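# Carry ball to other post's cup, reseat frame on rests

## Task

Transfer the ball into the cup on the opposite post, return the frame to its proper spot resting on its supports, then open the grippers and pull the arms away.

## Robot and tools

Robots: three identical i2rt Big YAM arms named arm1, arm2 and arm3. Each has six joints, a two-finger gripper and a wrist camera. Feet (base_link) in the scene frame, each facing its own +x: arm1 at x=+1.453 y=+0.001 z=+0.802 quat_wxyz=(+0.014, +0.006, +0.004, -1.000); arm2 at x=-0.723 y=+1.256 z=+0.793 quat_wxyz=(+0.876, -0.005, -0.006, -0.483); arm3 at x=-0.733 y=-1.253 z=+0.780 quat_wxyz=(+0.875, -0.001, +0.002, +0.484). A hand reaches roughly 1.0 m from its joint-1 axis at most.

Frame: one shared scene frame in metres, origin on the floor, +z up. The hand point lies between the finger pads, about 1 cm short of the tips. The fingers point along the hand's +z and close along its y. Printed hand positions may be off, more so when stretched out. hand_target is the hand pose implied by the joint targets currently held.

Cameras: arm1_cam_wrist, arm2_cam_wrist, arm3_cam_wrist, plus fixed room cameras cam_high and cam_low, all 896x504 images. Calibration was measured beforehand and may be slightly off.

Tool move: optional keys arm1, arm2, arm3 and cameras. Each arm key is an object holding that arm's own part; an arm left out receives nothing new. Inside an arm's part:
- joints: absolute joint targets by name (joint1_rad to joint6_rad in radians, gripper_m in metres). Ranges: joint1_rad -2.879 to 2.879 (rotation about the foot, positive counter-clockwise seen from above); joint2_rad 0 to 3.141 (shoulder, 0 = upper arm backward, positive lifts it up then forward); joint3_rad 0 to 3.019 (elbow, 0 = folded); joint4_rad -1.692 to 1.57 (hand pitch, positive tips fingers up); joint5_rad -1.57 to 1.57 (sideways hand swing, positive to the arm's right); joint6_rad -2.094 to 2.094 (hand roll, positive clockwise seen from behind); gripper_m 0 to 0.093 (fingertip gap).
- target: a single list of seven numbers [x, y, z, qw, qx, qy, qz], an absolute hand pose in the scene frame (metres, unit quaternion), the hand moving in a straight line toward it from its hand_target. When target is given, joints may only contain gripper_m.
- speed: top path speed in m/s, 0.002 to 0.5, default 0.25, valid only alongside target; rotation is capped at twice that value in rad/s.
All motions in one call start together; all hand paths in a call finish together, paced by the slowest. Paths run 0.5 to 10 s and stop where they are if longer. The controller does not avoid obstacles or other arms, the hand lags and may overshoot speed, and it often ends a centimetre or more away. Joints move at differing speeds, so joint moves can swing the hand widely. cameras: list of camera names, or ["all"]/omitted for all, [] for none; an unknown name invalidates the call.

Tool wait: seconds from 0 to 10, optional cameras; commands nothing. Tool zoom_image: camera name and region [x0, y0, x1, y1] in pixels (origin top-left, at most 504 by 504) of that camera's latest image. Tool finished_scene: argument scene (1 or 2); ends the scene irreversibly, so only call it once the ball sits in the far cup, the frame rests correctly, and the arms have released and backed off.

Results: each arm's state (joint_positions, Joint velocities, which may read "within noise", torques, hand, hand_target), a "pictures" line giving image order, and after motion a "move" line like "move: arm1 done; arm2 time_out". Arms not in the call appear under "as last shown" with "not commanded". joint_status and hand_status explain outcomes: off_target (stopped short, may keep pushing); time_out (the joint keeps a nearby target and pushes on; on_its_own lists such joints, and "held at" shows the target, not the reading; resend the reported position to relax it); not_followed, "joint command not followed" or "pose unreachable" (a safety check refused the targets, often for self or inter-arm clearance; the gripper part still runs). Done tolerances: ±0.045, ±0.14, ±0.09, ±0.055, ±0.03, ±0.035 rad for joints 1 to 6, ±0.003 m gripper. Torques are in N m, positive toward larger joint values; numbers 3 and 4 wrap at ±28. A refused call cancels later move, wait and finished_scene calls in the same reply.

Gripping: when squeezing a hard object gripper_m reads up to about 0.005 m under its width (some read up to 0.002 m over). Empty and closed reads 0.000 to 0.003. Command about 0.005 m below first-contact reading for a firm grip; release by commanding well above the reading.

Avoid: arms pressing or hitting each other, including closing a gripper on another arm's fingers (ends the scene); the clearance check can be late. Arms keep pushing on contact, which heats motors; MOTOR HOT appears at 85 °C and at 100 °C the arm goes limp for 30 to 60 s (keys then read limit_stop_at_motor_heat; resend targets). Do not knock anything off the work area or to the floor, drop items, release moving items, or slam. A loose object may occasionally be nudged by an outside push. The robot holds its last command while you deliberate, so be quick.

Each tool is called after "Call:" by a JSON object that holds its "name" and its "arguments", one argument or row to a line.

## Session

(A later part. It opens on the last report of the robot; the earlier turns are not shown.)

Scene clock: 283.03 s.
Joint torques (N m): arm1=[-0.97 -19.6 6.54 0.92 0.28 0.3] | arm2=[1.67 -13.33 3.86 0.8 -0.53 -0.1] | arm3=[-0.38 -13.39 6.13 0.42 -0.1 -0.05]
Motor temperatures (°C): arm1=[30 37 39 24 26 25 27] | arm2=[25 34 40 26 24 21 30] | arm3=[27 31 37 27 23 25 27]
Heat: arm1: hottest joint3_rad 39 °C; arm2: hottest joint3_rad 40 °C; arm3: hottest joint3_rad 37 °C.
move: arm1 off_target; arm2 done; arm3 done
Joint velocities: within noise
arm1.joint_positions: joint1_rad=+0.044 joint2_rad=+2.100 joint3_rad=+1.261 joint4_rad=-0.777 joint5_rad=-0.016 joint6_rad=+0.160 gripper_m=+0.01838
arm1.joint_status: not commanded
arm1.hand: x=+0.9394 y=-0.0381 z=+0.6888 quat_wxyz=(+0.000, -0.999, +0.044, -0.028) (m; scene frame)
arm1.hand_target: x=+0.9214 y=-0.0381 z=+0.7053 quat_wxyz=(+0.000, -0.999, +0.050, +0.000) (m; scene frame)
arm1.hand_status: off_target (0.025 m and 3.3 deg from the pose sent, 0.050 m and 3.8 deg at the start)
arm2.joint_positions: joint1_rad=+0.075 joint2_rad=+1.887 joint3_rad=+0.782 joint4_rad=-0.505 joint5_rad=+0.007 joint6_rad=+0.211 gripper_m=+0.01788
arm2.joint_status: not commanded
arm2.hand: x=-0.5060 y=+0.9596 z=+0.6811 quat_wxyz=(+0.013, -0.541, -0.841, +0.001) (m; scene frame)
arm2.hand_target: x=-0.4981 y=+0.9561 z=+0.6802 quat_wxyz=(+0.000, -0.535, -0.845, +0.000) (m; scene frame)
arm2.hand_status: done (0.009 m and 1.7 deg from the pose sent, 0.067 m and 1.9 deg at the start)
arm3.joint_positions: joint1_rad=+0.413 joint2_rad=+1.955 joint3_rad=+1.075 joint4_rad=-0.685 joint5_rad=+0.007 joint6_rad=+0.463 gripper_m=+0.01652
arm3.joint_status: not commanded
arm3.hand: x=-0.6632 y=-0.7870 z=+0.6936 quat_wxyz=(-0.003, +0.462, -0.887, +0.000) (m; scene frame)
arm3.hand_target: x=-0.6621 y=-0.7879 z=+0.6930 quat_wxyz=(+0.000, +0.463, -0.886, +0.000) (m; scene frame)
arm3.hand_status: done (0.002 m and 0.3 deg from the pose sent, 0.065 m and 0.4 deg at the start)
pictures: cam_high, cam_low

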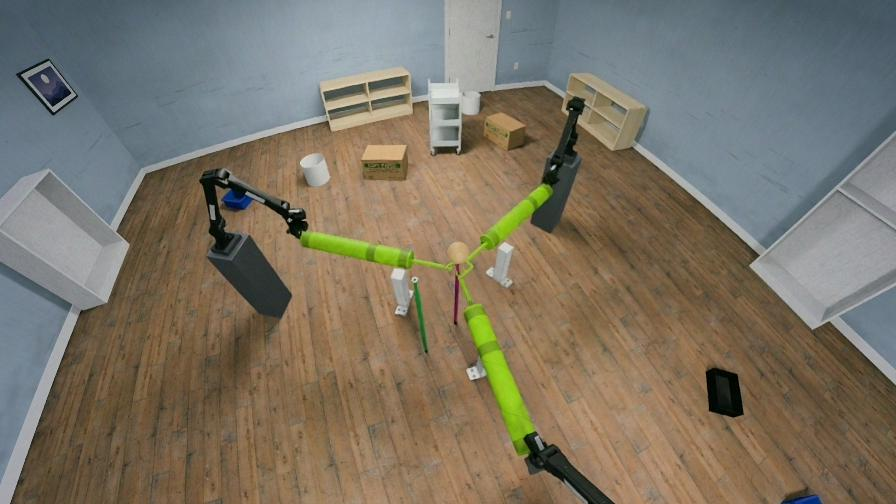

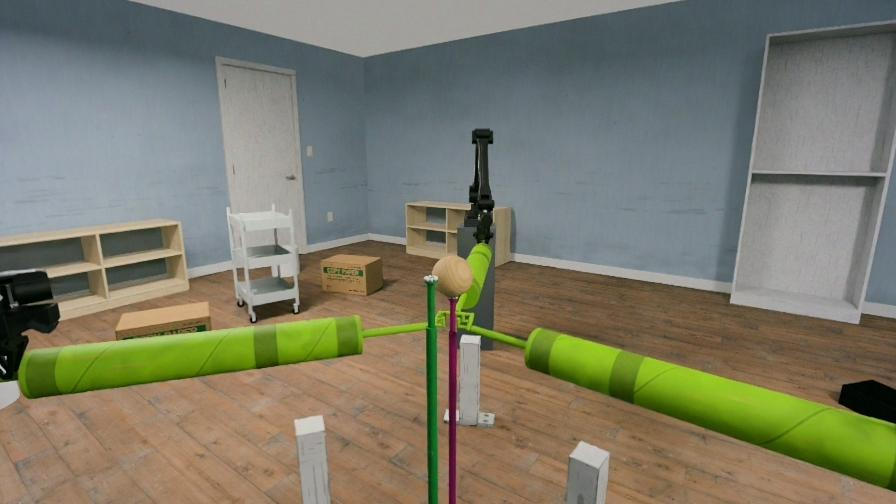

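Call:
{"name": "move", "arguments": {
  "arm1": {"target":[0.876,0.043,0.705,0,0.9985,-0.050,0],"speed":0.05},
  "arm2": {"target":[-0.541,1.036,0.68,0,0.535,0.845,0],"speed":0.05},
  "arm3": {"target":[-0.7035,-0.708,0.695,0,-0.463,0.886,0],"speed":0.05},
  "cameras": ["cam_high","cam_low"]
}}

Call:
{"name": "zoom_image", "arguments": {
  "camera": "cam_low",
  "region": [400, 230, 520, 350]
}}

Scene clock: 290.70 s.
Joint torques (N m): arm1=[-2.08 -20.66 9.65 -0.25 0.03 0.11] | arm2=[2.84 -13.16 1.4 0.13 -0.47 0.12] | arm3=[0.85 -15.44 9.55 -0.79 -0.07 0.16]
Motor temperatures (°C): arm1=[30 36 38 24 26 25 27] | arm2=[25 34 38 26 24 21 30] | arm3=[27 31 36 27 23 25 27]
Heat: arm1: hottest joint3_rad 38 °C; arm2: hottest joint3_rad 38 °C; arm3: hottest joint3_rad 36 °C.
move: arm1 off_target; arm2 done; arm3 off_target
Joint velocities: within noise
arm1.joint_positions: joint1_rad=-0.089 joint2_rad=+2.177 joint3_rad=+1.386 joint4_rad=-0.826 joint5_rad=-0.010 joint6_rad=+0.034 gripper_m=+0.01838
arm1.joint_status: not commanded
arm1.hand: x=+0.9043 y=+0.0339 z=+0.6815 quat_wxyz=(+0.000, -0.998, +0.047, -0.028) (m; scene frame)
arm1.hand_target: x=+0.8774 y=+0.0431 z=+0.7057 quat_wxyz=(+0.000, -0.999, +0.050, +0.000) (m; scene frame)
arm1.hand_status: off_target (0.038 m and 3.3 deg from the pose sent, 0.104 m and 3.3 deg at the start)
arm2.joint_positions: joint1_rad=+0.109 joint2_rad=+1.798 joint3_rad=+0.546 joint4_rad=-0.354 joint5_rad=+0.004 joint6_rad=+0.236 gripper_m=+0.01788
arm2.joint_status: not commanded
arm2.hand: x=-0.5463 y=+1.0310 z=+0.6734 quat_wxyz=(+0.011, -0.537, -0.843, +0.001) (m; scene frame)
arm2.hand_target: x=-0.5412 y=+1.0360 z=+0.6795 quat_wxyz=(+0.000, -0.535, -0.845, +0.000) (m; scene frame)
arm2.hand_status: done (0.010 m and 1.3 deg from the pose sent, 0.084 m and 1.7 deg at the start)
arm3.joint_positions: joint1_rad=+0.497 joint2_rad=+2.084 joint3_rad=+1.293 joint4_rad=-0.778 joint5_rad=+0.007 joint6_rad=+0.542 gripper_m=+0.01652
arm3.joint_status: not commanded
arm3.hand: x=-0.6983 y=-0.7188 z=+0.6875 quat_wxyz=(-0.001, +0.464, -0.886, +0.002) (m; scene frame)
arm3.hand_target: x=-0.7036 y=-0.7083 z=+0.6951 quat_wxyz=(+0.000, +0.463, -0.886, +0.000) (m; scene frame)
arm3.hand_status: off_target (0.014 m and 0.3 deg from the pose sent, 0.089 m and 0.3 deg at the start)
pictures: cam_high, cam_low

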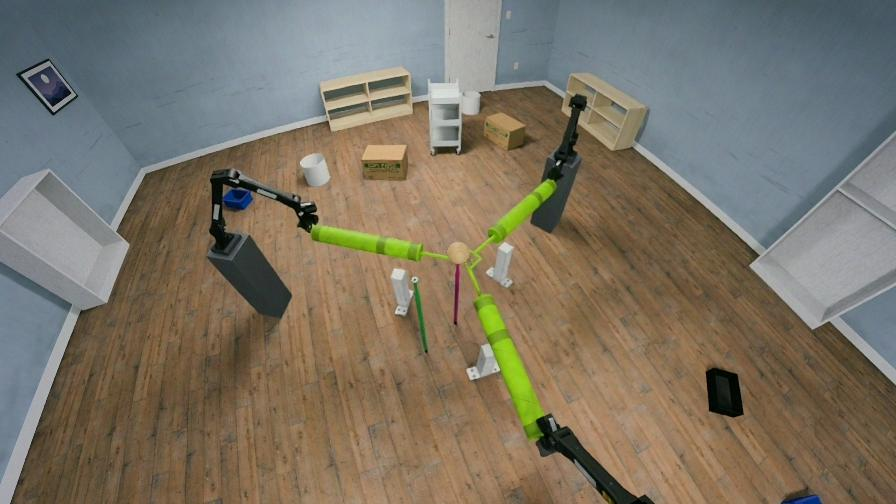

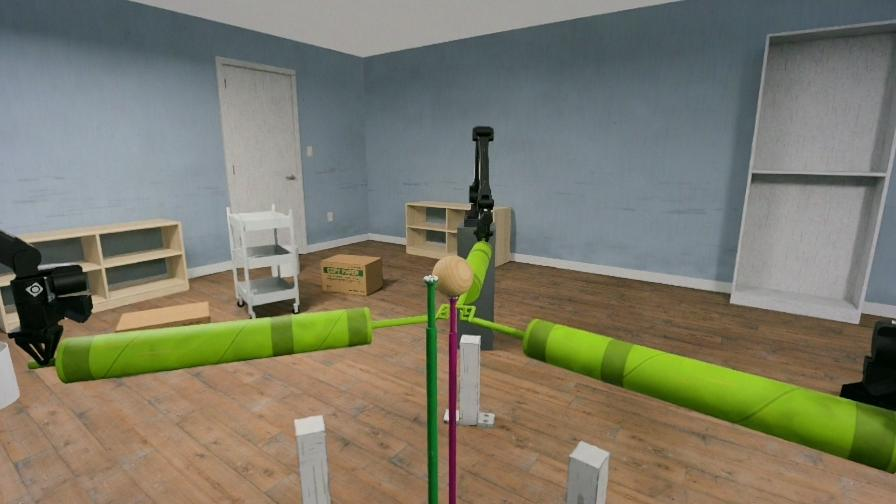

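Scaled by 4.200 from the camera's 896x504 image, which has a finer 1280x720 frame.

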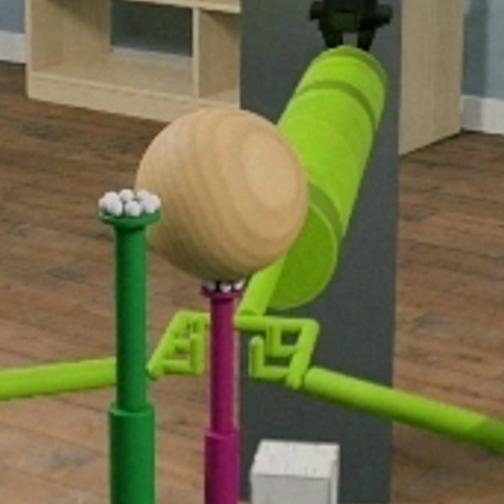

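Call:
{"name": "move", "arguments": {
  "arm1": {"target":[0.868,0.052,0.516,0,0.9985,-0.050,0],"speed":0.1},
  "arm2": {"target":[-0.544,1.044,0.494,0,0.535,0.845,0],"speed":0.1},
  "arm3": {"target":[-0.709,-0.699,0.492,0,-0.463,0.886,0],"speed":0.1},
  "cameras": ["cam_high","cam_low"]
}}

Call:
{"name": "zoom_image", "arguments": {
  "camera": "cam_high",
  "region": [360, 230, 560, 400]
}}

Scene clock: 299.27 s.
Joint torques (N m): arm1=[-2.43 -22.36 6.87 0.32 -0.02 0.09] | arm2=[2.55 -12.16 -1.52 0.42 -0.33 0.11] | arm3=[1.14 -16.97 6.53 0.27 -0.03 0.16]
Motor temperatures (°C): arm1=[30 38 38 24 26 25 27] | arm2=[25 34 36 26 24 21 30] | arm3=[27 31 36 27 23 25 27]
Heat: arm1: hottest joint2_rad 38 °C; arm2: hottest joint3_rad 36 °C; arm3: hottest joint3_rad 36 °C.
move: arm1 off_target; arm2 done; arm3 off_target
Joint velocities: within noise
arm1.joint_positions: joint1_rad=-0.097 joint2_rad=+2.574 joint3_rad=+1.533 joint4_rad=-0.579 joint5_rad=-0.008 joint6_rad=+0.024 gripper_m=+0.01838
arm1.joint_status: not commanded
arm1.hand: x=+0.8991 y=+0.0403 z=+0.4971 quat_wxyz=(+0.000, -0.998, +0.046, -0.030) (m; scene frame)
arm1.hand_target: x=+0.8690 y=+0.0522 z=+0.5170 quat_wxyz=(+0.000, -0.999, +0.050, +0.000) (m; scene frame)
arm1.hand_status: off_target (0.038 m and 3.5 deg from the pose sent, 0.170 m and 3.2 deg at the start)
arm2.joint_positions: joint1_rad=+0.127 joint2_rad=+2.446 joint3_rad=+0.673 joint4_rad=+0.190 joint5_rad=+0.001 joint6_rad=+0.252 gripper_m=+0.01788
arm2.joint_status: not commanded
arm2.hand: x=-0.5460 y=+1.0379 z=+0.4985 quat_wxyz=(-0.001, -0.537, -0.844, +0.003) (m; scene frame)
arm2.hand_target: x=-0.5442 y=+1.0440 z=+0.4941 quat_wxyz=(+0.000, -0.535, -0.845, +0.000) (m; scene frame)
arm2.hand_status: done (0.008 m and 0.4 deg from the pose sent, 0.180 m and 1.3 deg at the start)
arm3.joint_positions: joint1_rad=+0.503 joint2_rad=+2.520 joint3_rad=+1.433 joint4_rad=-0.498 joint5_rad=+0.006 joint6_rad=+0.552 gripper_m=+0.01652
arm3.joint_status: not commanded
arm3.hand: x=-0.7021 y=-0.7122 z=+0.4892 quat_wxyz=(+0.004, +0.463, -0.886, +0.009) (m; scene frame)
arm3.hand_target: x=-0.7091 y=-0.6993 z=+0.4922 quat_wxyz=(+0.000, +0.463, -0.886, +0.000) (m; scene frame)
arm3.hand_status: off_target (0.015 m and 1.1 deg from the pose sent, 0.197 m and 0.3 deg at the start)
pictures: cam_high, cam_low

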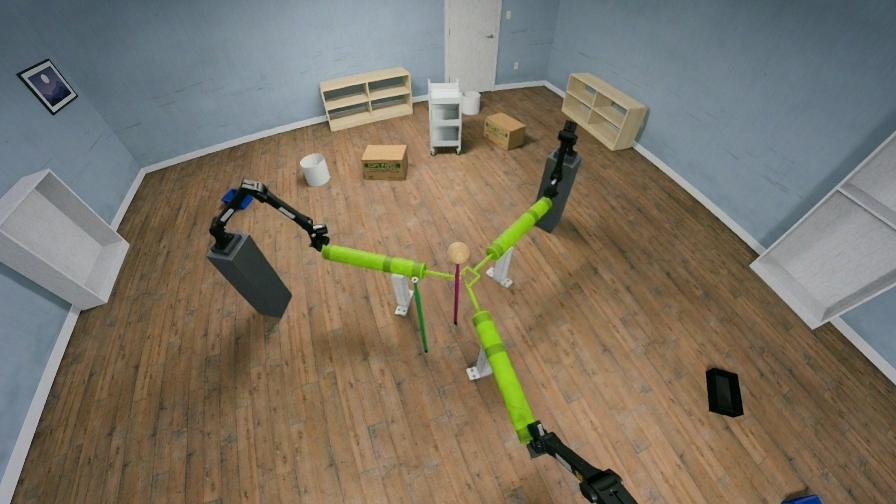

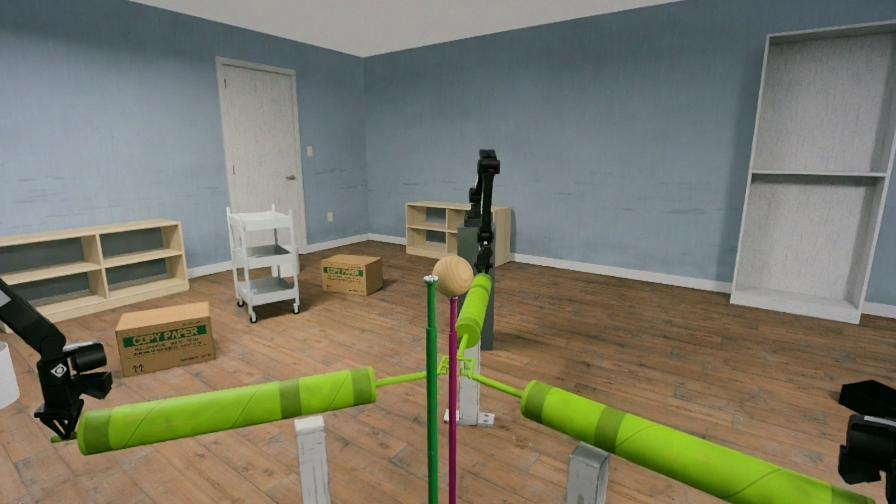

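Scaled by 2.520 from the camera's 896x504 image, which has a finer 1280x720 frame.

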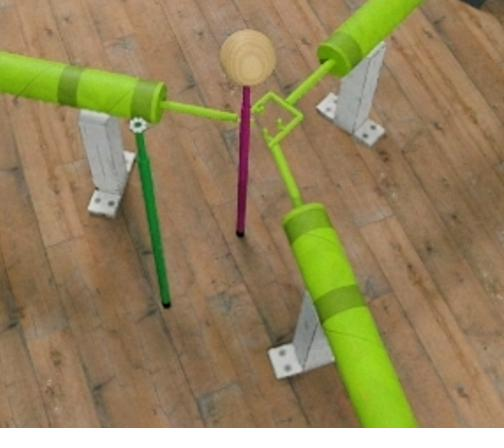

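Call:
{"name": "move", "arguments": {
  "arm1": {"target":[0.864,0.055,0.470,0,0.9985,-0.050,0],"speed":0.04},
  "arm2": {"target":[-0.547,1.046,0.445,0,0.535,0.845,0],"speed":0.04},
  "arm3": {"target":[-0.712,-0.696,0.443,0,-0.463,0.886,0],"speed":0.04},
  "cameras": ["cam_high","cam_low"]
}}

Call:
{"name": "zoom_image", "arguments": {
  "camera": "cam_low",
  "region": [260, 240, 660, 500]
}}

Scene clock: 308.27 s.
Joint torques (N m): arm1=[-2.49 -21.89 6.84 0.49 -0.03 0.09] | arm2=[2.26 -11.75 -1.7 0.55 -0.28 0.07] | arm3=[1.03 -16.62 6.52 0.49 -0.02 0.15]
Motor temperatures (°C): arm1=[30 39 37 24 26 25 27] | arm2=[25 34 35 26 24 21 30] | arm3=[27 33 35 27 23 25 27]
Heat: arm1: hottest joint2_rad 39 °C; arm2: hottest joint3_rad 35 °C; arm3: hottest joint3_rad 35 °C.
move: arm1 off_target; arm2 done; arm3 off_target
Joint velocities: within noise
arm1.joint_positions: joint1_rad=-0.100 joint2_rad=+2.674 joint3_rad=+1.609 joint4_rad=-0.553 joint5_rad=-0.008 joint6_rad=+0.021 gripper_m=+0.01838
arm1.joint_status: not commanded
arm1.hand: x=+0.8935 y=+0.0431 z=+0.4568 quat_wxyz=(+0.000, -0.999, +0.046, -0.028) (m; scene frame)
arm1.hand_target: x=+0.8649 y=+0.0553 z=+0.4711 quat_wxyz=(+0.000, -0.999, +0.050, +0.000) (m; scene frame)
arm1.hand_status: off_target (0.034 m and 3.3 deg from the pose sent, 0.047 m and 3.5 deg at the start)
arm2.joint_positions: joint1_rad=+0.127 joint2_rad=+2.598 joint3_rad=+0.749 joint4_rad=+0.267 joint5_rad=+0.000 joint6_rad=+0.252 gripper_m=+0.01788
arm2.joint_status: not commanded
arm2.hand: x=-0.5479 y=+1.0402 z=+0.4525 quat_wxyz=(-0.001, -0.537, -0.844, +0.003) (m; scene frame)
arm2.hand_target: x=-0.5473 y=+1.0460 z=+0.4453 quat_wxyz=(+0.000, -0.535, -0.845, +0.000) (m; scene frame)
arm2.hand_status: done (0.010 m and 0.4 deg from the pose sent, 0.054 m and 0.5 deg at the start)
arm3.joint_positions: joint1_rad=+0.509 joint2_rad=+2.628 joint3_rad=+1.505 joint4_rad=-0.464 joint5_rad=+0.006 joint6_rad=+0.558 gripper_m=+0.01652
arm3.joint_status: not commanded
arm3.hand: x=-0.7054 y=-0.7086 z=+0.4449 quat_wxyz=(+0.004, +0.463, -0.886, +0.009) (m; scene frame)
arm3.hand_target: x=-0.7122 y=-0.6964 z=+0.4433 quat_wxyz=(+0.000, +0.463, -0.886, +0.000) (m; scene frame)
arm3.hand_status: off_target (0.014 m and 1.1 deg from the pose sent, 0.050 m and 1.1 deg at the start)
pictures: cam_high, cam_low

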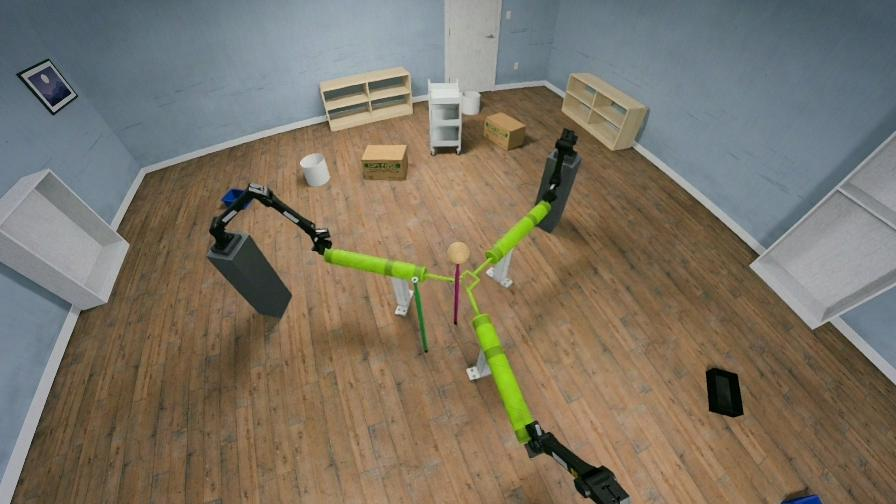

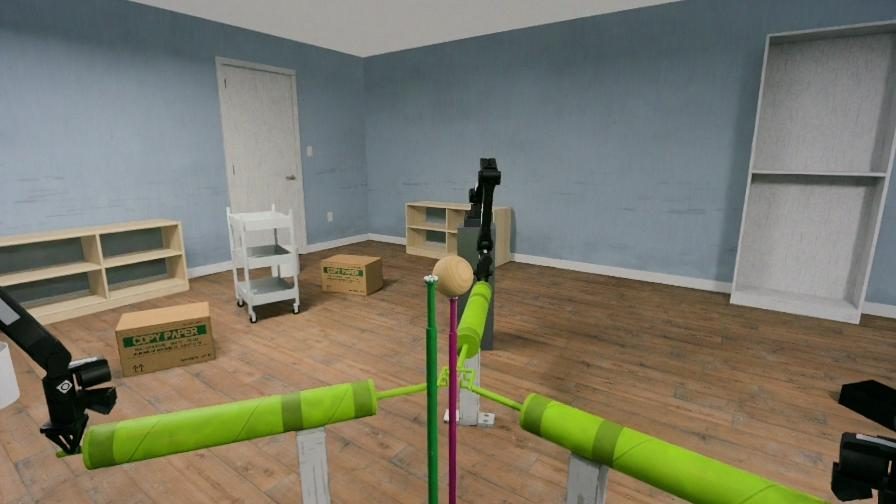

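Scaled by 1.260 from the camera's 896x504 image, which has a finer 1280x720 frame.

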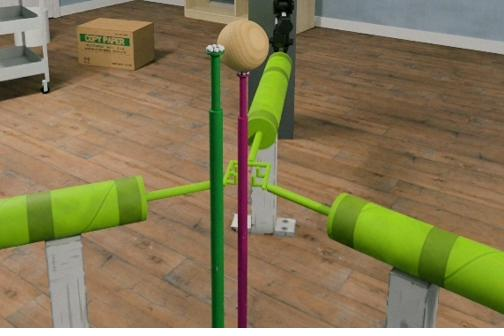

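Call:
{"name": "move", "arguments": {
  "arm1": {"joints":{"gripper_m":0.07}},
  "arm2": {"joints":{"gripper_m":0.07}},
  "arm3": {"joints":{"gripper_m":0.07}},
  "cameras": []
}}

Call:
{"name": "move", "arguments": {
  "arm1": {"target":[0.90,0.05,0.64,0,0.9985,-0.050,0],"speed":0.15},
  "arm2": {"target":[-0.550,1.05,0.64,0,0.535,0.845,0],"speed":0.15},
  "arm3": {"target":[-0.72,-0.72,0.64,0,-0.463,0.886,0],"speed":0.15}
}}

Scene clock: 312.90 s.
Joint torques (N m): arm1=[-2.02 -22.3 6.26 0.53 -0.03 0.09] | arm2=[2.02 -11.81 -1.72 0.46 -0.18 0.07] | arm3=[0.79 -16.62 6.48 0.49 0.02 0.14]
Motor temperatures (°C): arm1=[30 40 37 24 26 25 27] | arm2=[25 33 34 26 24 21 30] | arm3=[27 33 35 27 23 25 27]
Heat: arm1: hottest joint2_rad 40 °C; arm2: hottest joint3_rad 34 °C; arm3: hottest joint3_rad 35 °C.
move: arm1 done; arm2 done; arm3 done
Joint velocities: within noise
arm1.joint_positions: joint1_rad=-0.105 joint2_rad=+2.674 joint3_rad=+1.622 joint4_rad=-0.553 joint5_rad=-0.008 joint6_rad=+0.021 gripper_m=+0.06982
arm1.joint_status: all done
arm1.hand: x=+0.8864 y=+0.0464 z=+0.4590 quat_wxyz=(+0.000, -0.999, +0.049, -0.022) (m; scene frame)
arm1.hand_target: x=+0.8648 y=+0.0551 z=+0.4712 quat_wxyz=(+0.000, -0.999, +0.050, +0.000) (m; scene frame)
arm1.hand_status: not commanded
arm2.joint_positions: joint1_rad=+0.130 joint2_rad=+2.598 joint3_rad=+0.749 joint4_rad=+0.270 joint5_rad=-0.003 joint6_rad=+0.252 gripper_m=+0.06984
arm2.joint_status: all done
arm2.hand: x=-0.5465 y=+1.0404 z=+0.4525 quat_wxyz=(-0.003, -0.536, -0.844, +0.002) (m; scene frame)
arm2.hand_target: x=-0.5472 y=+1.0461 z=+0.4453 quat_wxyz=(+0.000, -0.535, -0.845, +0.000) (m; scene frame)
arm2.hand_status: not commanded
arm3.joint_positions: joint1_rad=+0.513 joint2_rad=+2.628 joint3_rad=+1.506 joint4_rad=-0.464 joint5_rad=+0.005 joint6_rad=+0.560 gripper_m=+0.06987
arm3.joint_status: all done
arm3.hand: x=-0.7076 y=-0.7080 z=+0.4450 quat_wxyz=(+0.004, +0.464, -0.886, +0.008) (m; scene frame)
arm3.hand_target: x=-0.7122 y=-0.6963 z=+0.4434 quat_wxyz=(+0.000, +0.463, -0.886, +0.000) (m; scene frame)
arm3.hand_status: not commanded
pictures: none
No camera images: "cameras" was empty.

Scene clock: 315.10 s.
Joint torques (N m): arm1=[-1.96 -20.72 5.04 0.06 -0.06 0.09] | arm2=[1.85 -12.1 0.59 -0.31 -0.18 0.05] | arm3=[0.79 -17.14 6.02 0.05 0.04 0.13]
Motor temperatures (°C): arm1=[30 40 36 24 26 25 27] | arm2=[25 33 34 26 24 21 30] | arm3=[27 33 34 27 23 25 27]
Heat: arm1: hottest joint2_rad 40 °C; arm2: hottest joint3_rad 34 °C; arm3: hottest joint3_rad 34 °C.
move: arm1 off_target; arm2 done; arm3 off_target
Joint velocities: within noise
arm1.joint_positions: joint1_rad=-0.105 joint2_rad=+2.259 joint3_rad=+1.362 joint4_rad=-0.672 joint5_rad=-0.008 joint6_rad=+0.021 gripper_m=+0.06989
arm1.joint_status: not commanded
arm1.hand: x=+0.9022 y=+0.0435 z=+0.6317 quat_wxyz=(+0.001, -0.999, +0.049, -0.004) (m; scene frame)
arm1.hand_target: x=+0.9000 y=+0.0499 z=+0.6399 quat_wxyz=(+0.000, -0.999, +0.050, +0.000) (m; scene frame)
arm1.hand_status: off_target (0.011 m and 0.5 deg from the pose sent, 0.182 m and 2.5 deg at the start)
arm2.joint_positions: joint1_rad=+0.130 joint2_rad=+1.921 joint3_rad=+0.502 joint4_rad=-0.163 joint5_rad=-0.003 joint6_rad=+0.252 gripper_m=+0.06991
arm2.joint_status: not commanded
arm2.hand: x=-0.5498 y=+1.0458 z=+0.6367 quat_wxyz=(-0.001, -0.536, -0.844, +0.001) (m; scene frame)
arm2.hand_target: x=-0.5501 y=+1.0500 z=+0.6398 quat_wxyz=(+0.000, -0.535, -0.845, +0.000) (m; scene frame)
arm2.hand_status: done (0.005 m and 0.3 deg from the pose sent, 0.188 m and 0.4 deg at the start)
arm3.joint_positions: joint1_rad=+0.526 joint2_rad=+2.189 joint3_rad=+1.283 joint4_rad=-0.670 joint5_rad=+0.005 joint6_rad=+0.574 gripper_m=+0.06995
arm3.joint_status: not commanded
arm3.hand: x=-0.7149 y=-0.7231 z=+0.6309 quat_wxyz=(+0.001, +0.463, -0.886, +0.004) (m; scene frame)
arm3.hand_target: x=-0.7201 y=-0.7201 z=+0.6399 quat_wxyz=(+0.000, +0.463, -0.886, +0.000) (m; scene frame)
arm3.hand_status: off_target (0.011 m and 0.5 deg from the pose sent, 0.196 m and 1.1 deg at the start)
pictures: arm1_cam_wrist, arm2_cam_wrist, arm3_cam_wrist, cam_high, cam_low
camera_calibration:
arm1_cam_wrist: T_world_to_cam=[[0.0899347, 0.995673, 0.0233961, -0.141094], [0.796706, -0.0860196, 0.598214, -1.09055], [0.597638, -0.0351604, -0.800994, 0.0930405], [0, 0, 0, 1]] pos_world=[0.825933, 0.0499464, 0.730209]
arm2_cam_wrist: T_world_to_cam=[[-0.906099, -0.423033, 0.0051724, -0.0606255], [-0.343592, 0.742966, 0.57441, -1.32373], [-0.246838, 0.518696, -0.818551, -0.0332073], [0, 0, 0, 1]] pos_world=[-0.517952, 0.975064, 0.733496]
arm3_cam_wrist: T_world_to_cam=[[0.825196, -0.56484, 0.0025891, 0.179598], [-0.454003, -0.660529, 0.597982, -1.17611], [-0.336054, -0.494628, -0.801506, 0.033788], [0, 0, 0, 1]] pos_world=[-0.670806, -0.658699, 0.729909]

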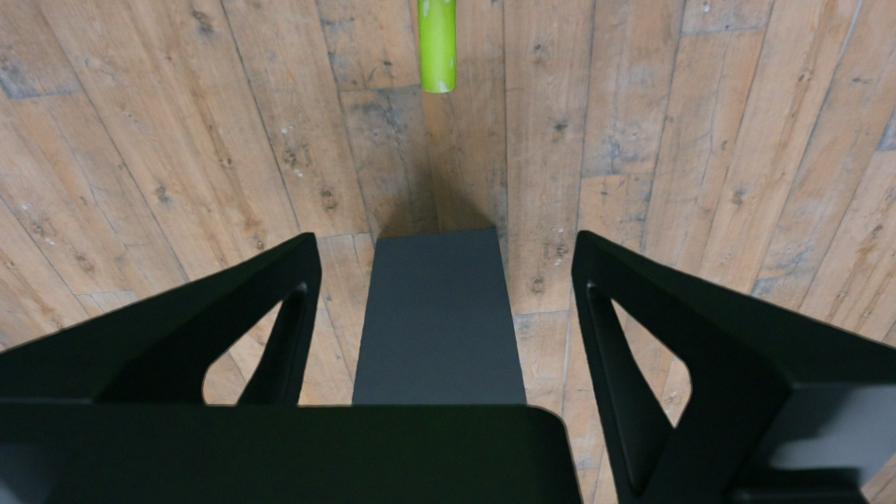

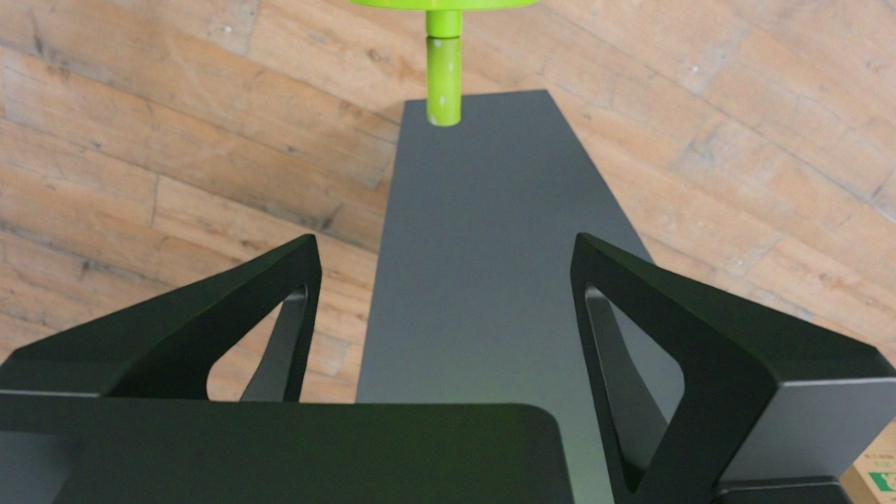

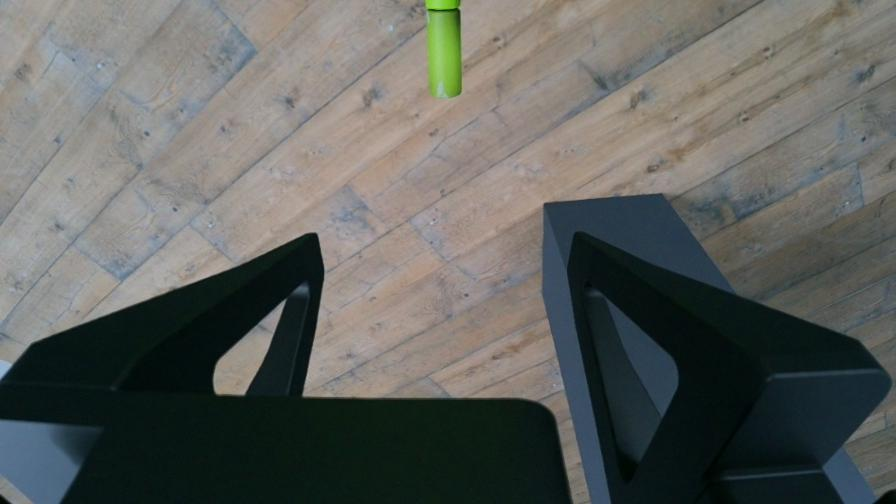

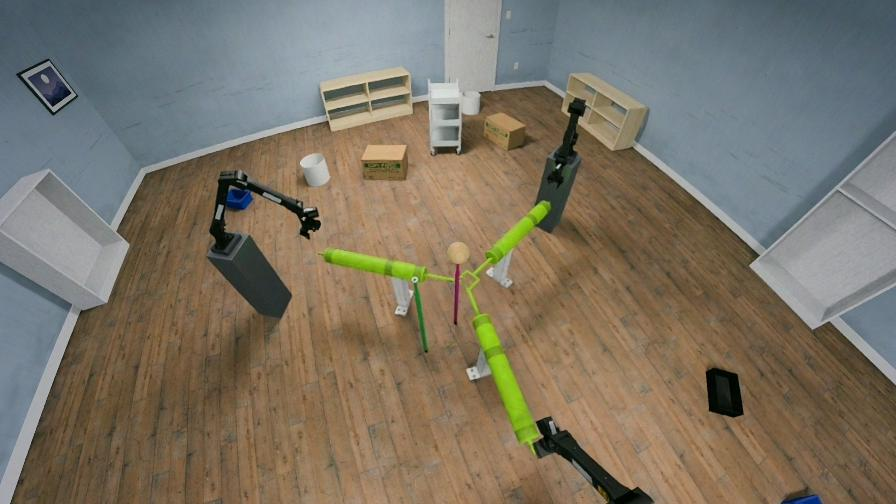

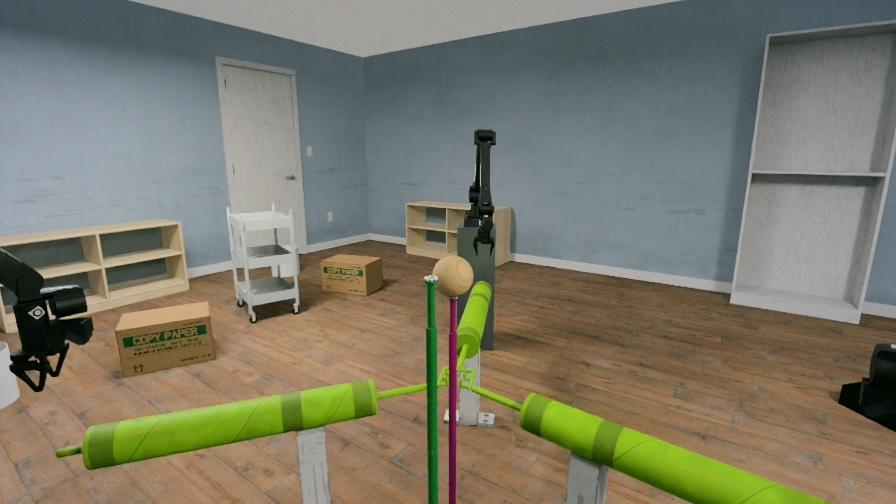

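Call:
{"name": "finished_scene", "arguments": {
  "scene": 2
}}

The scene is finished: the task was done.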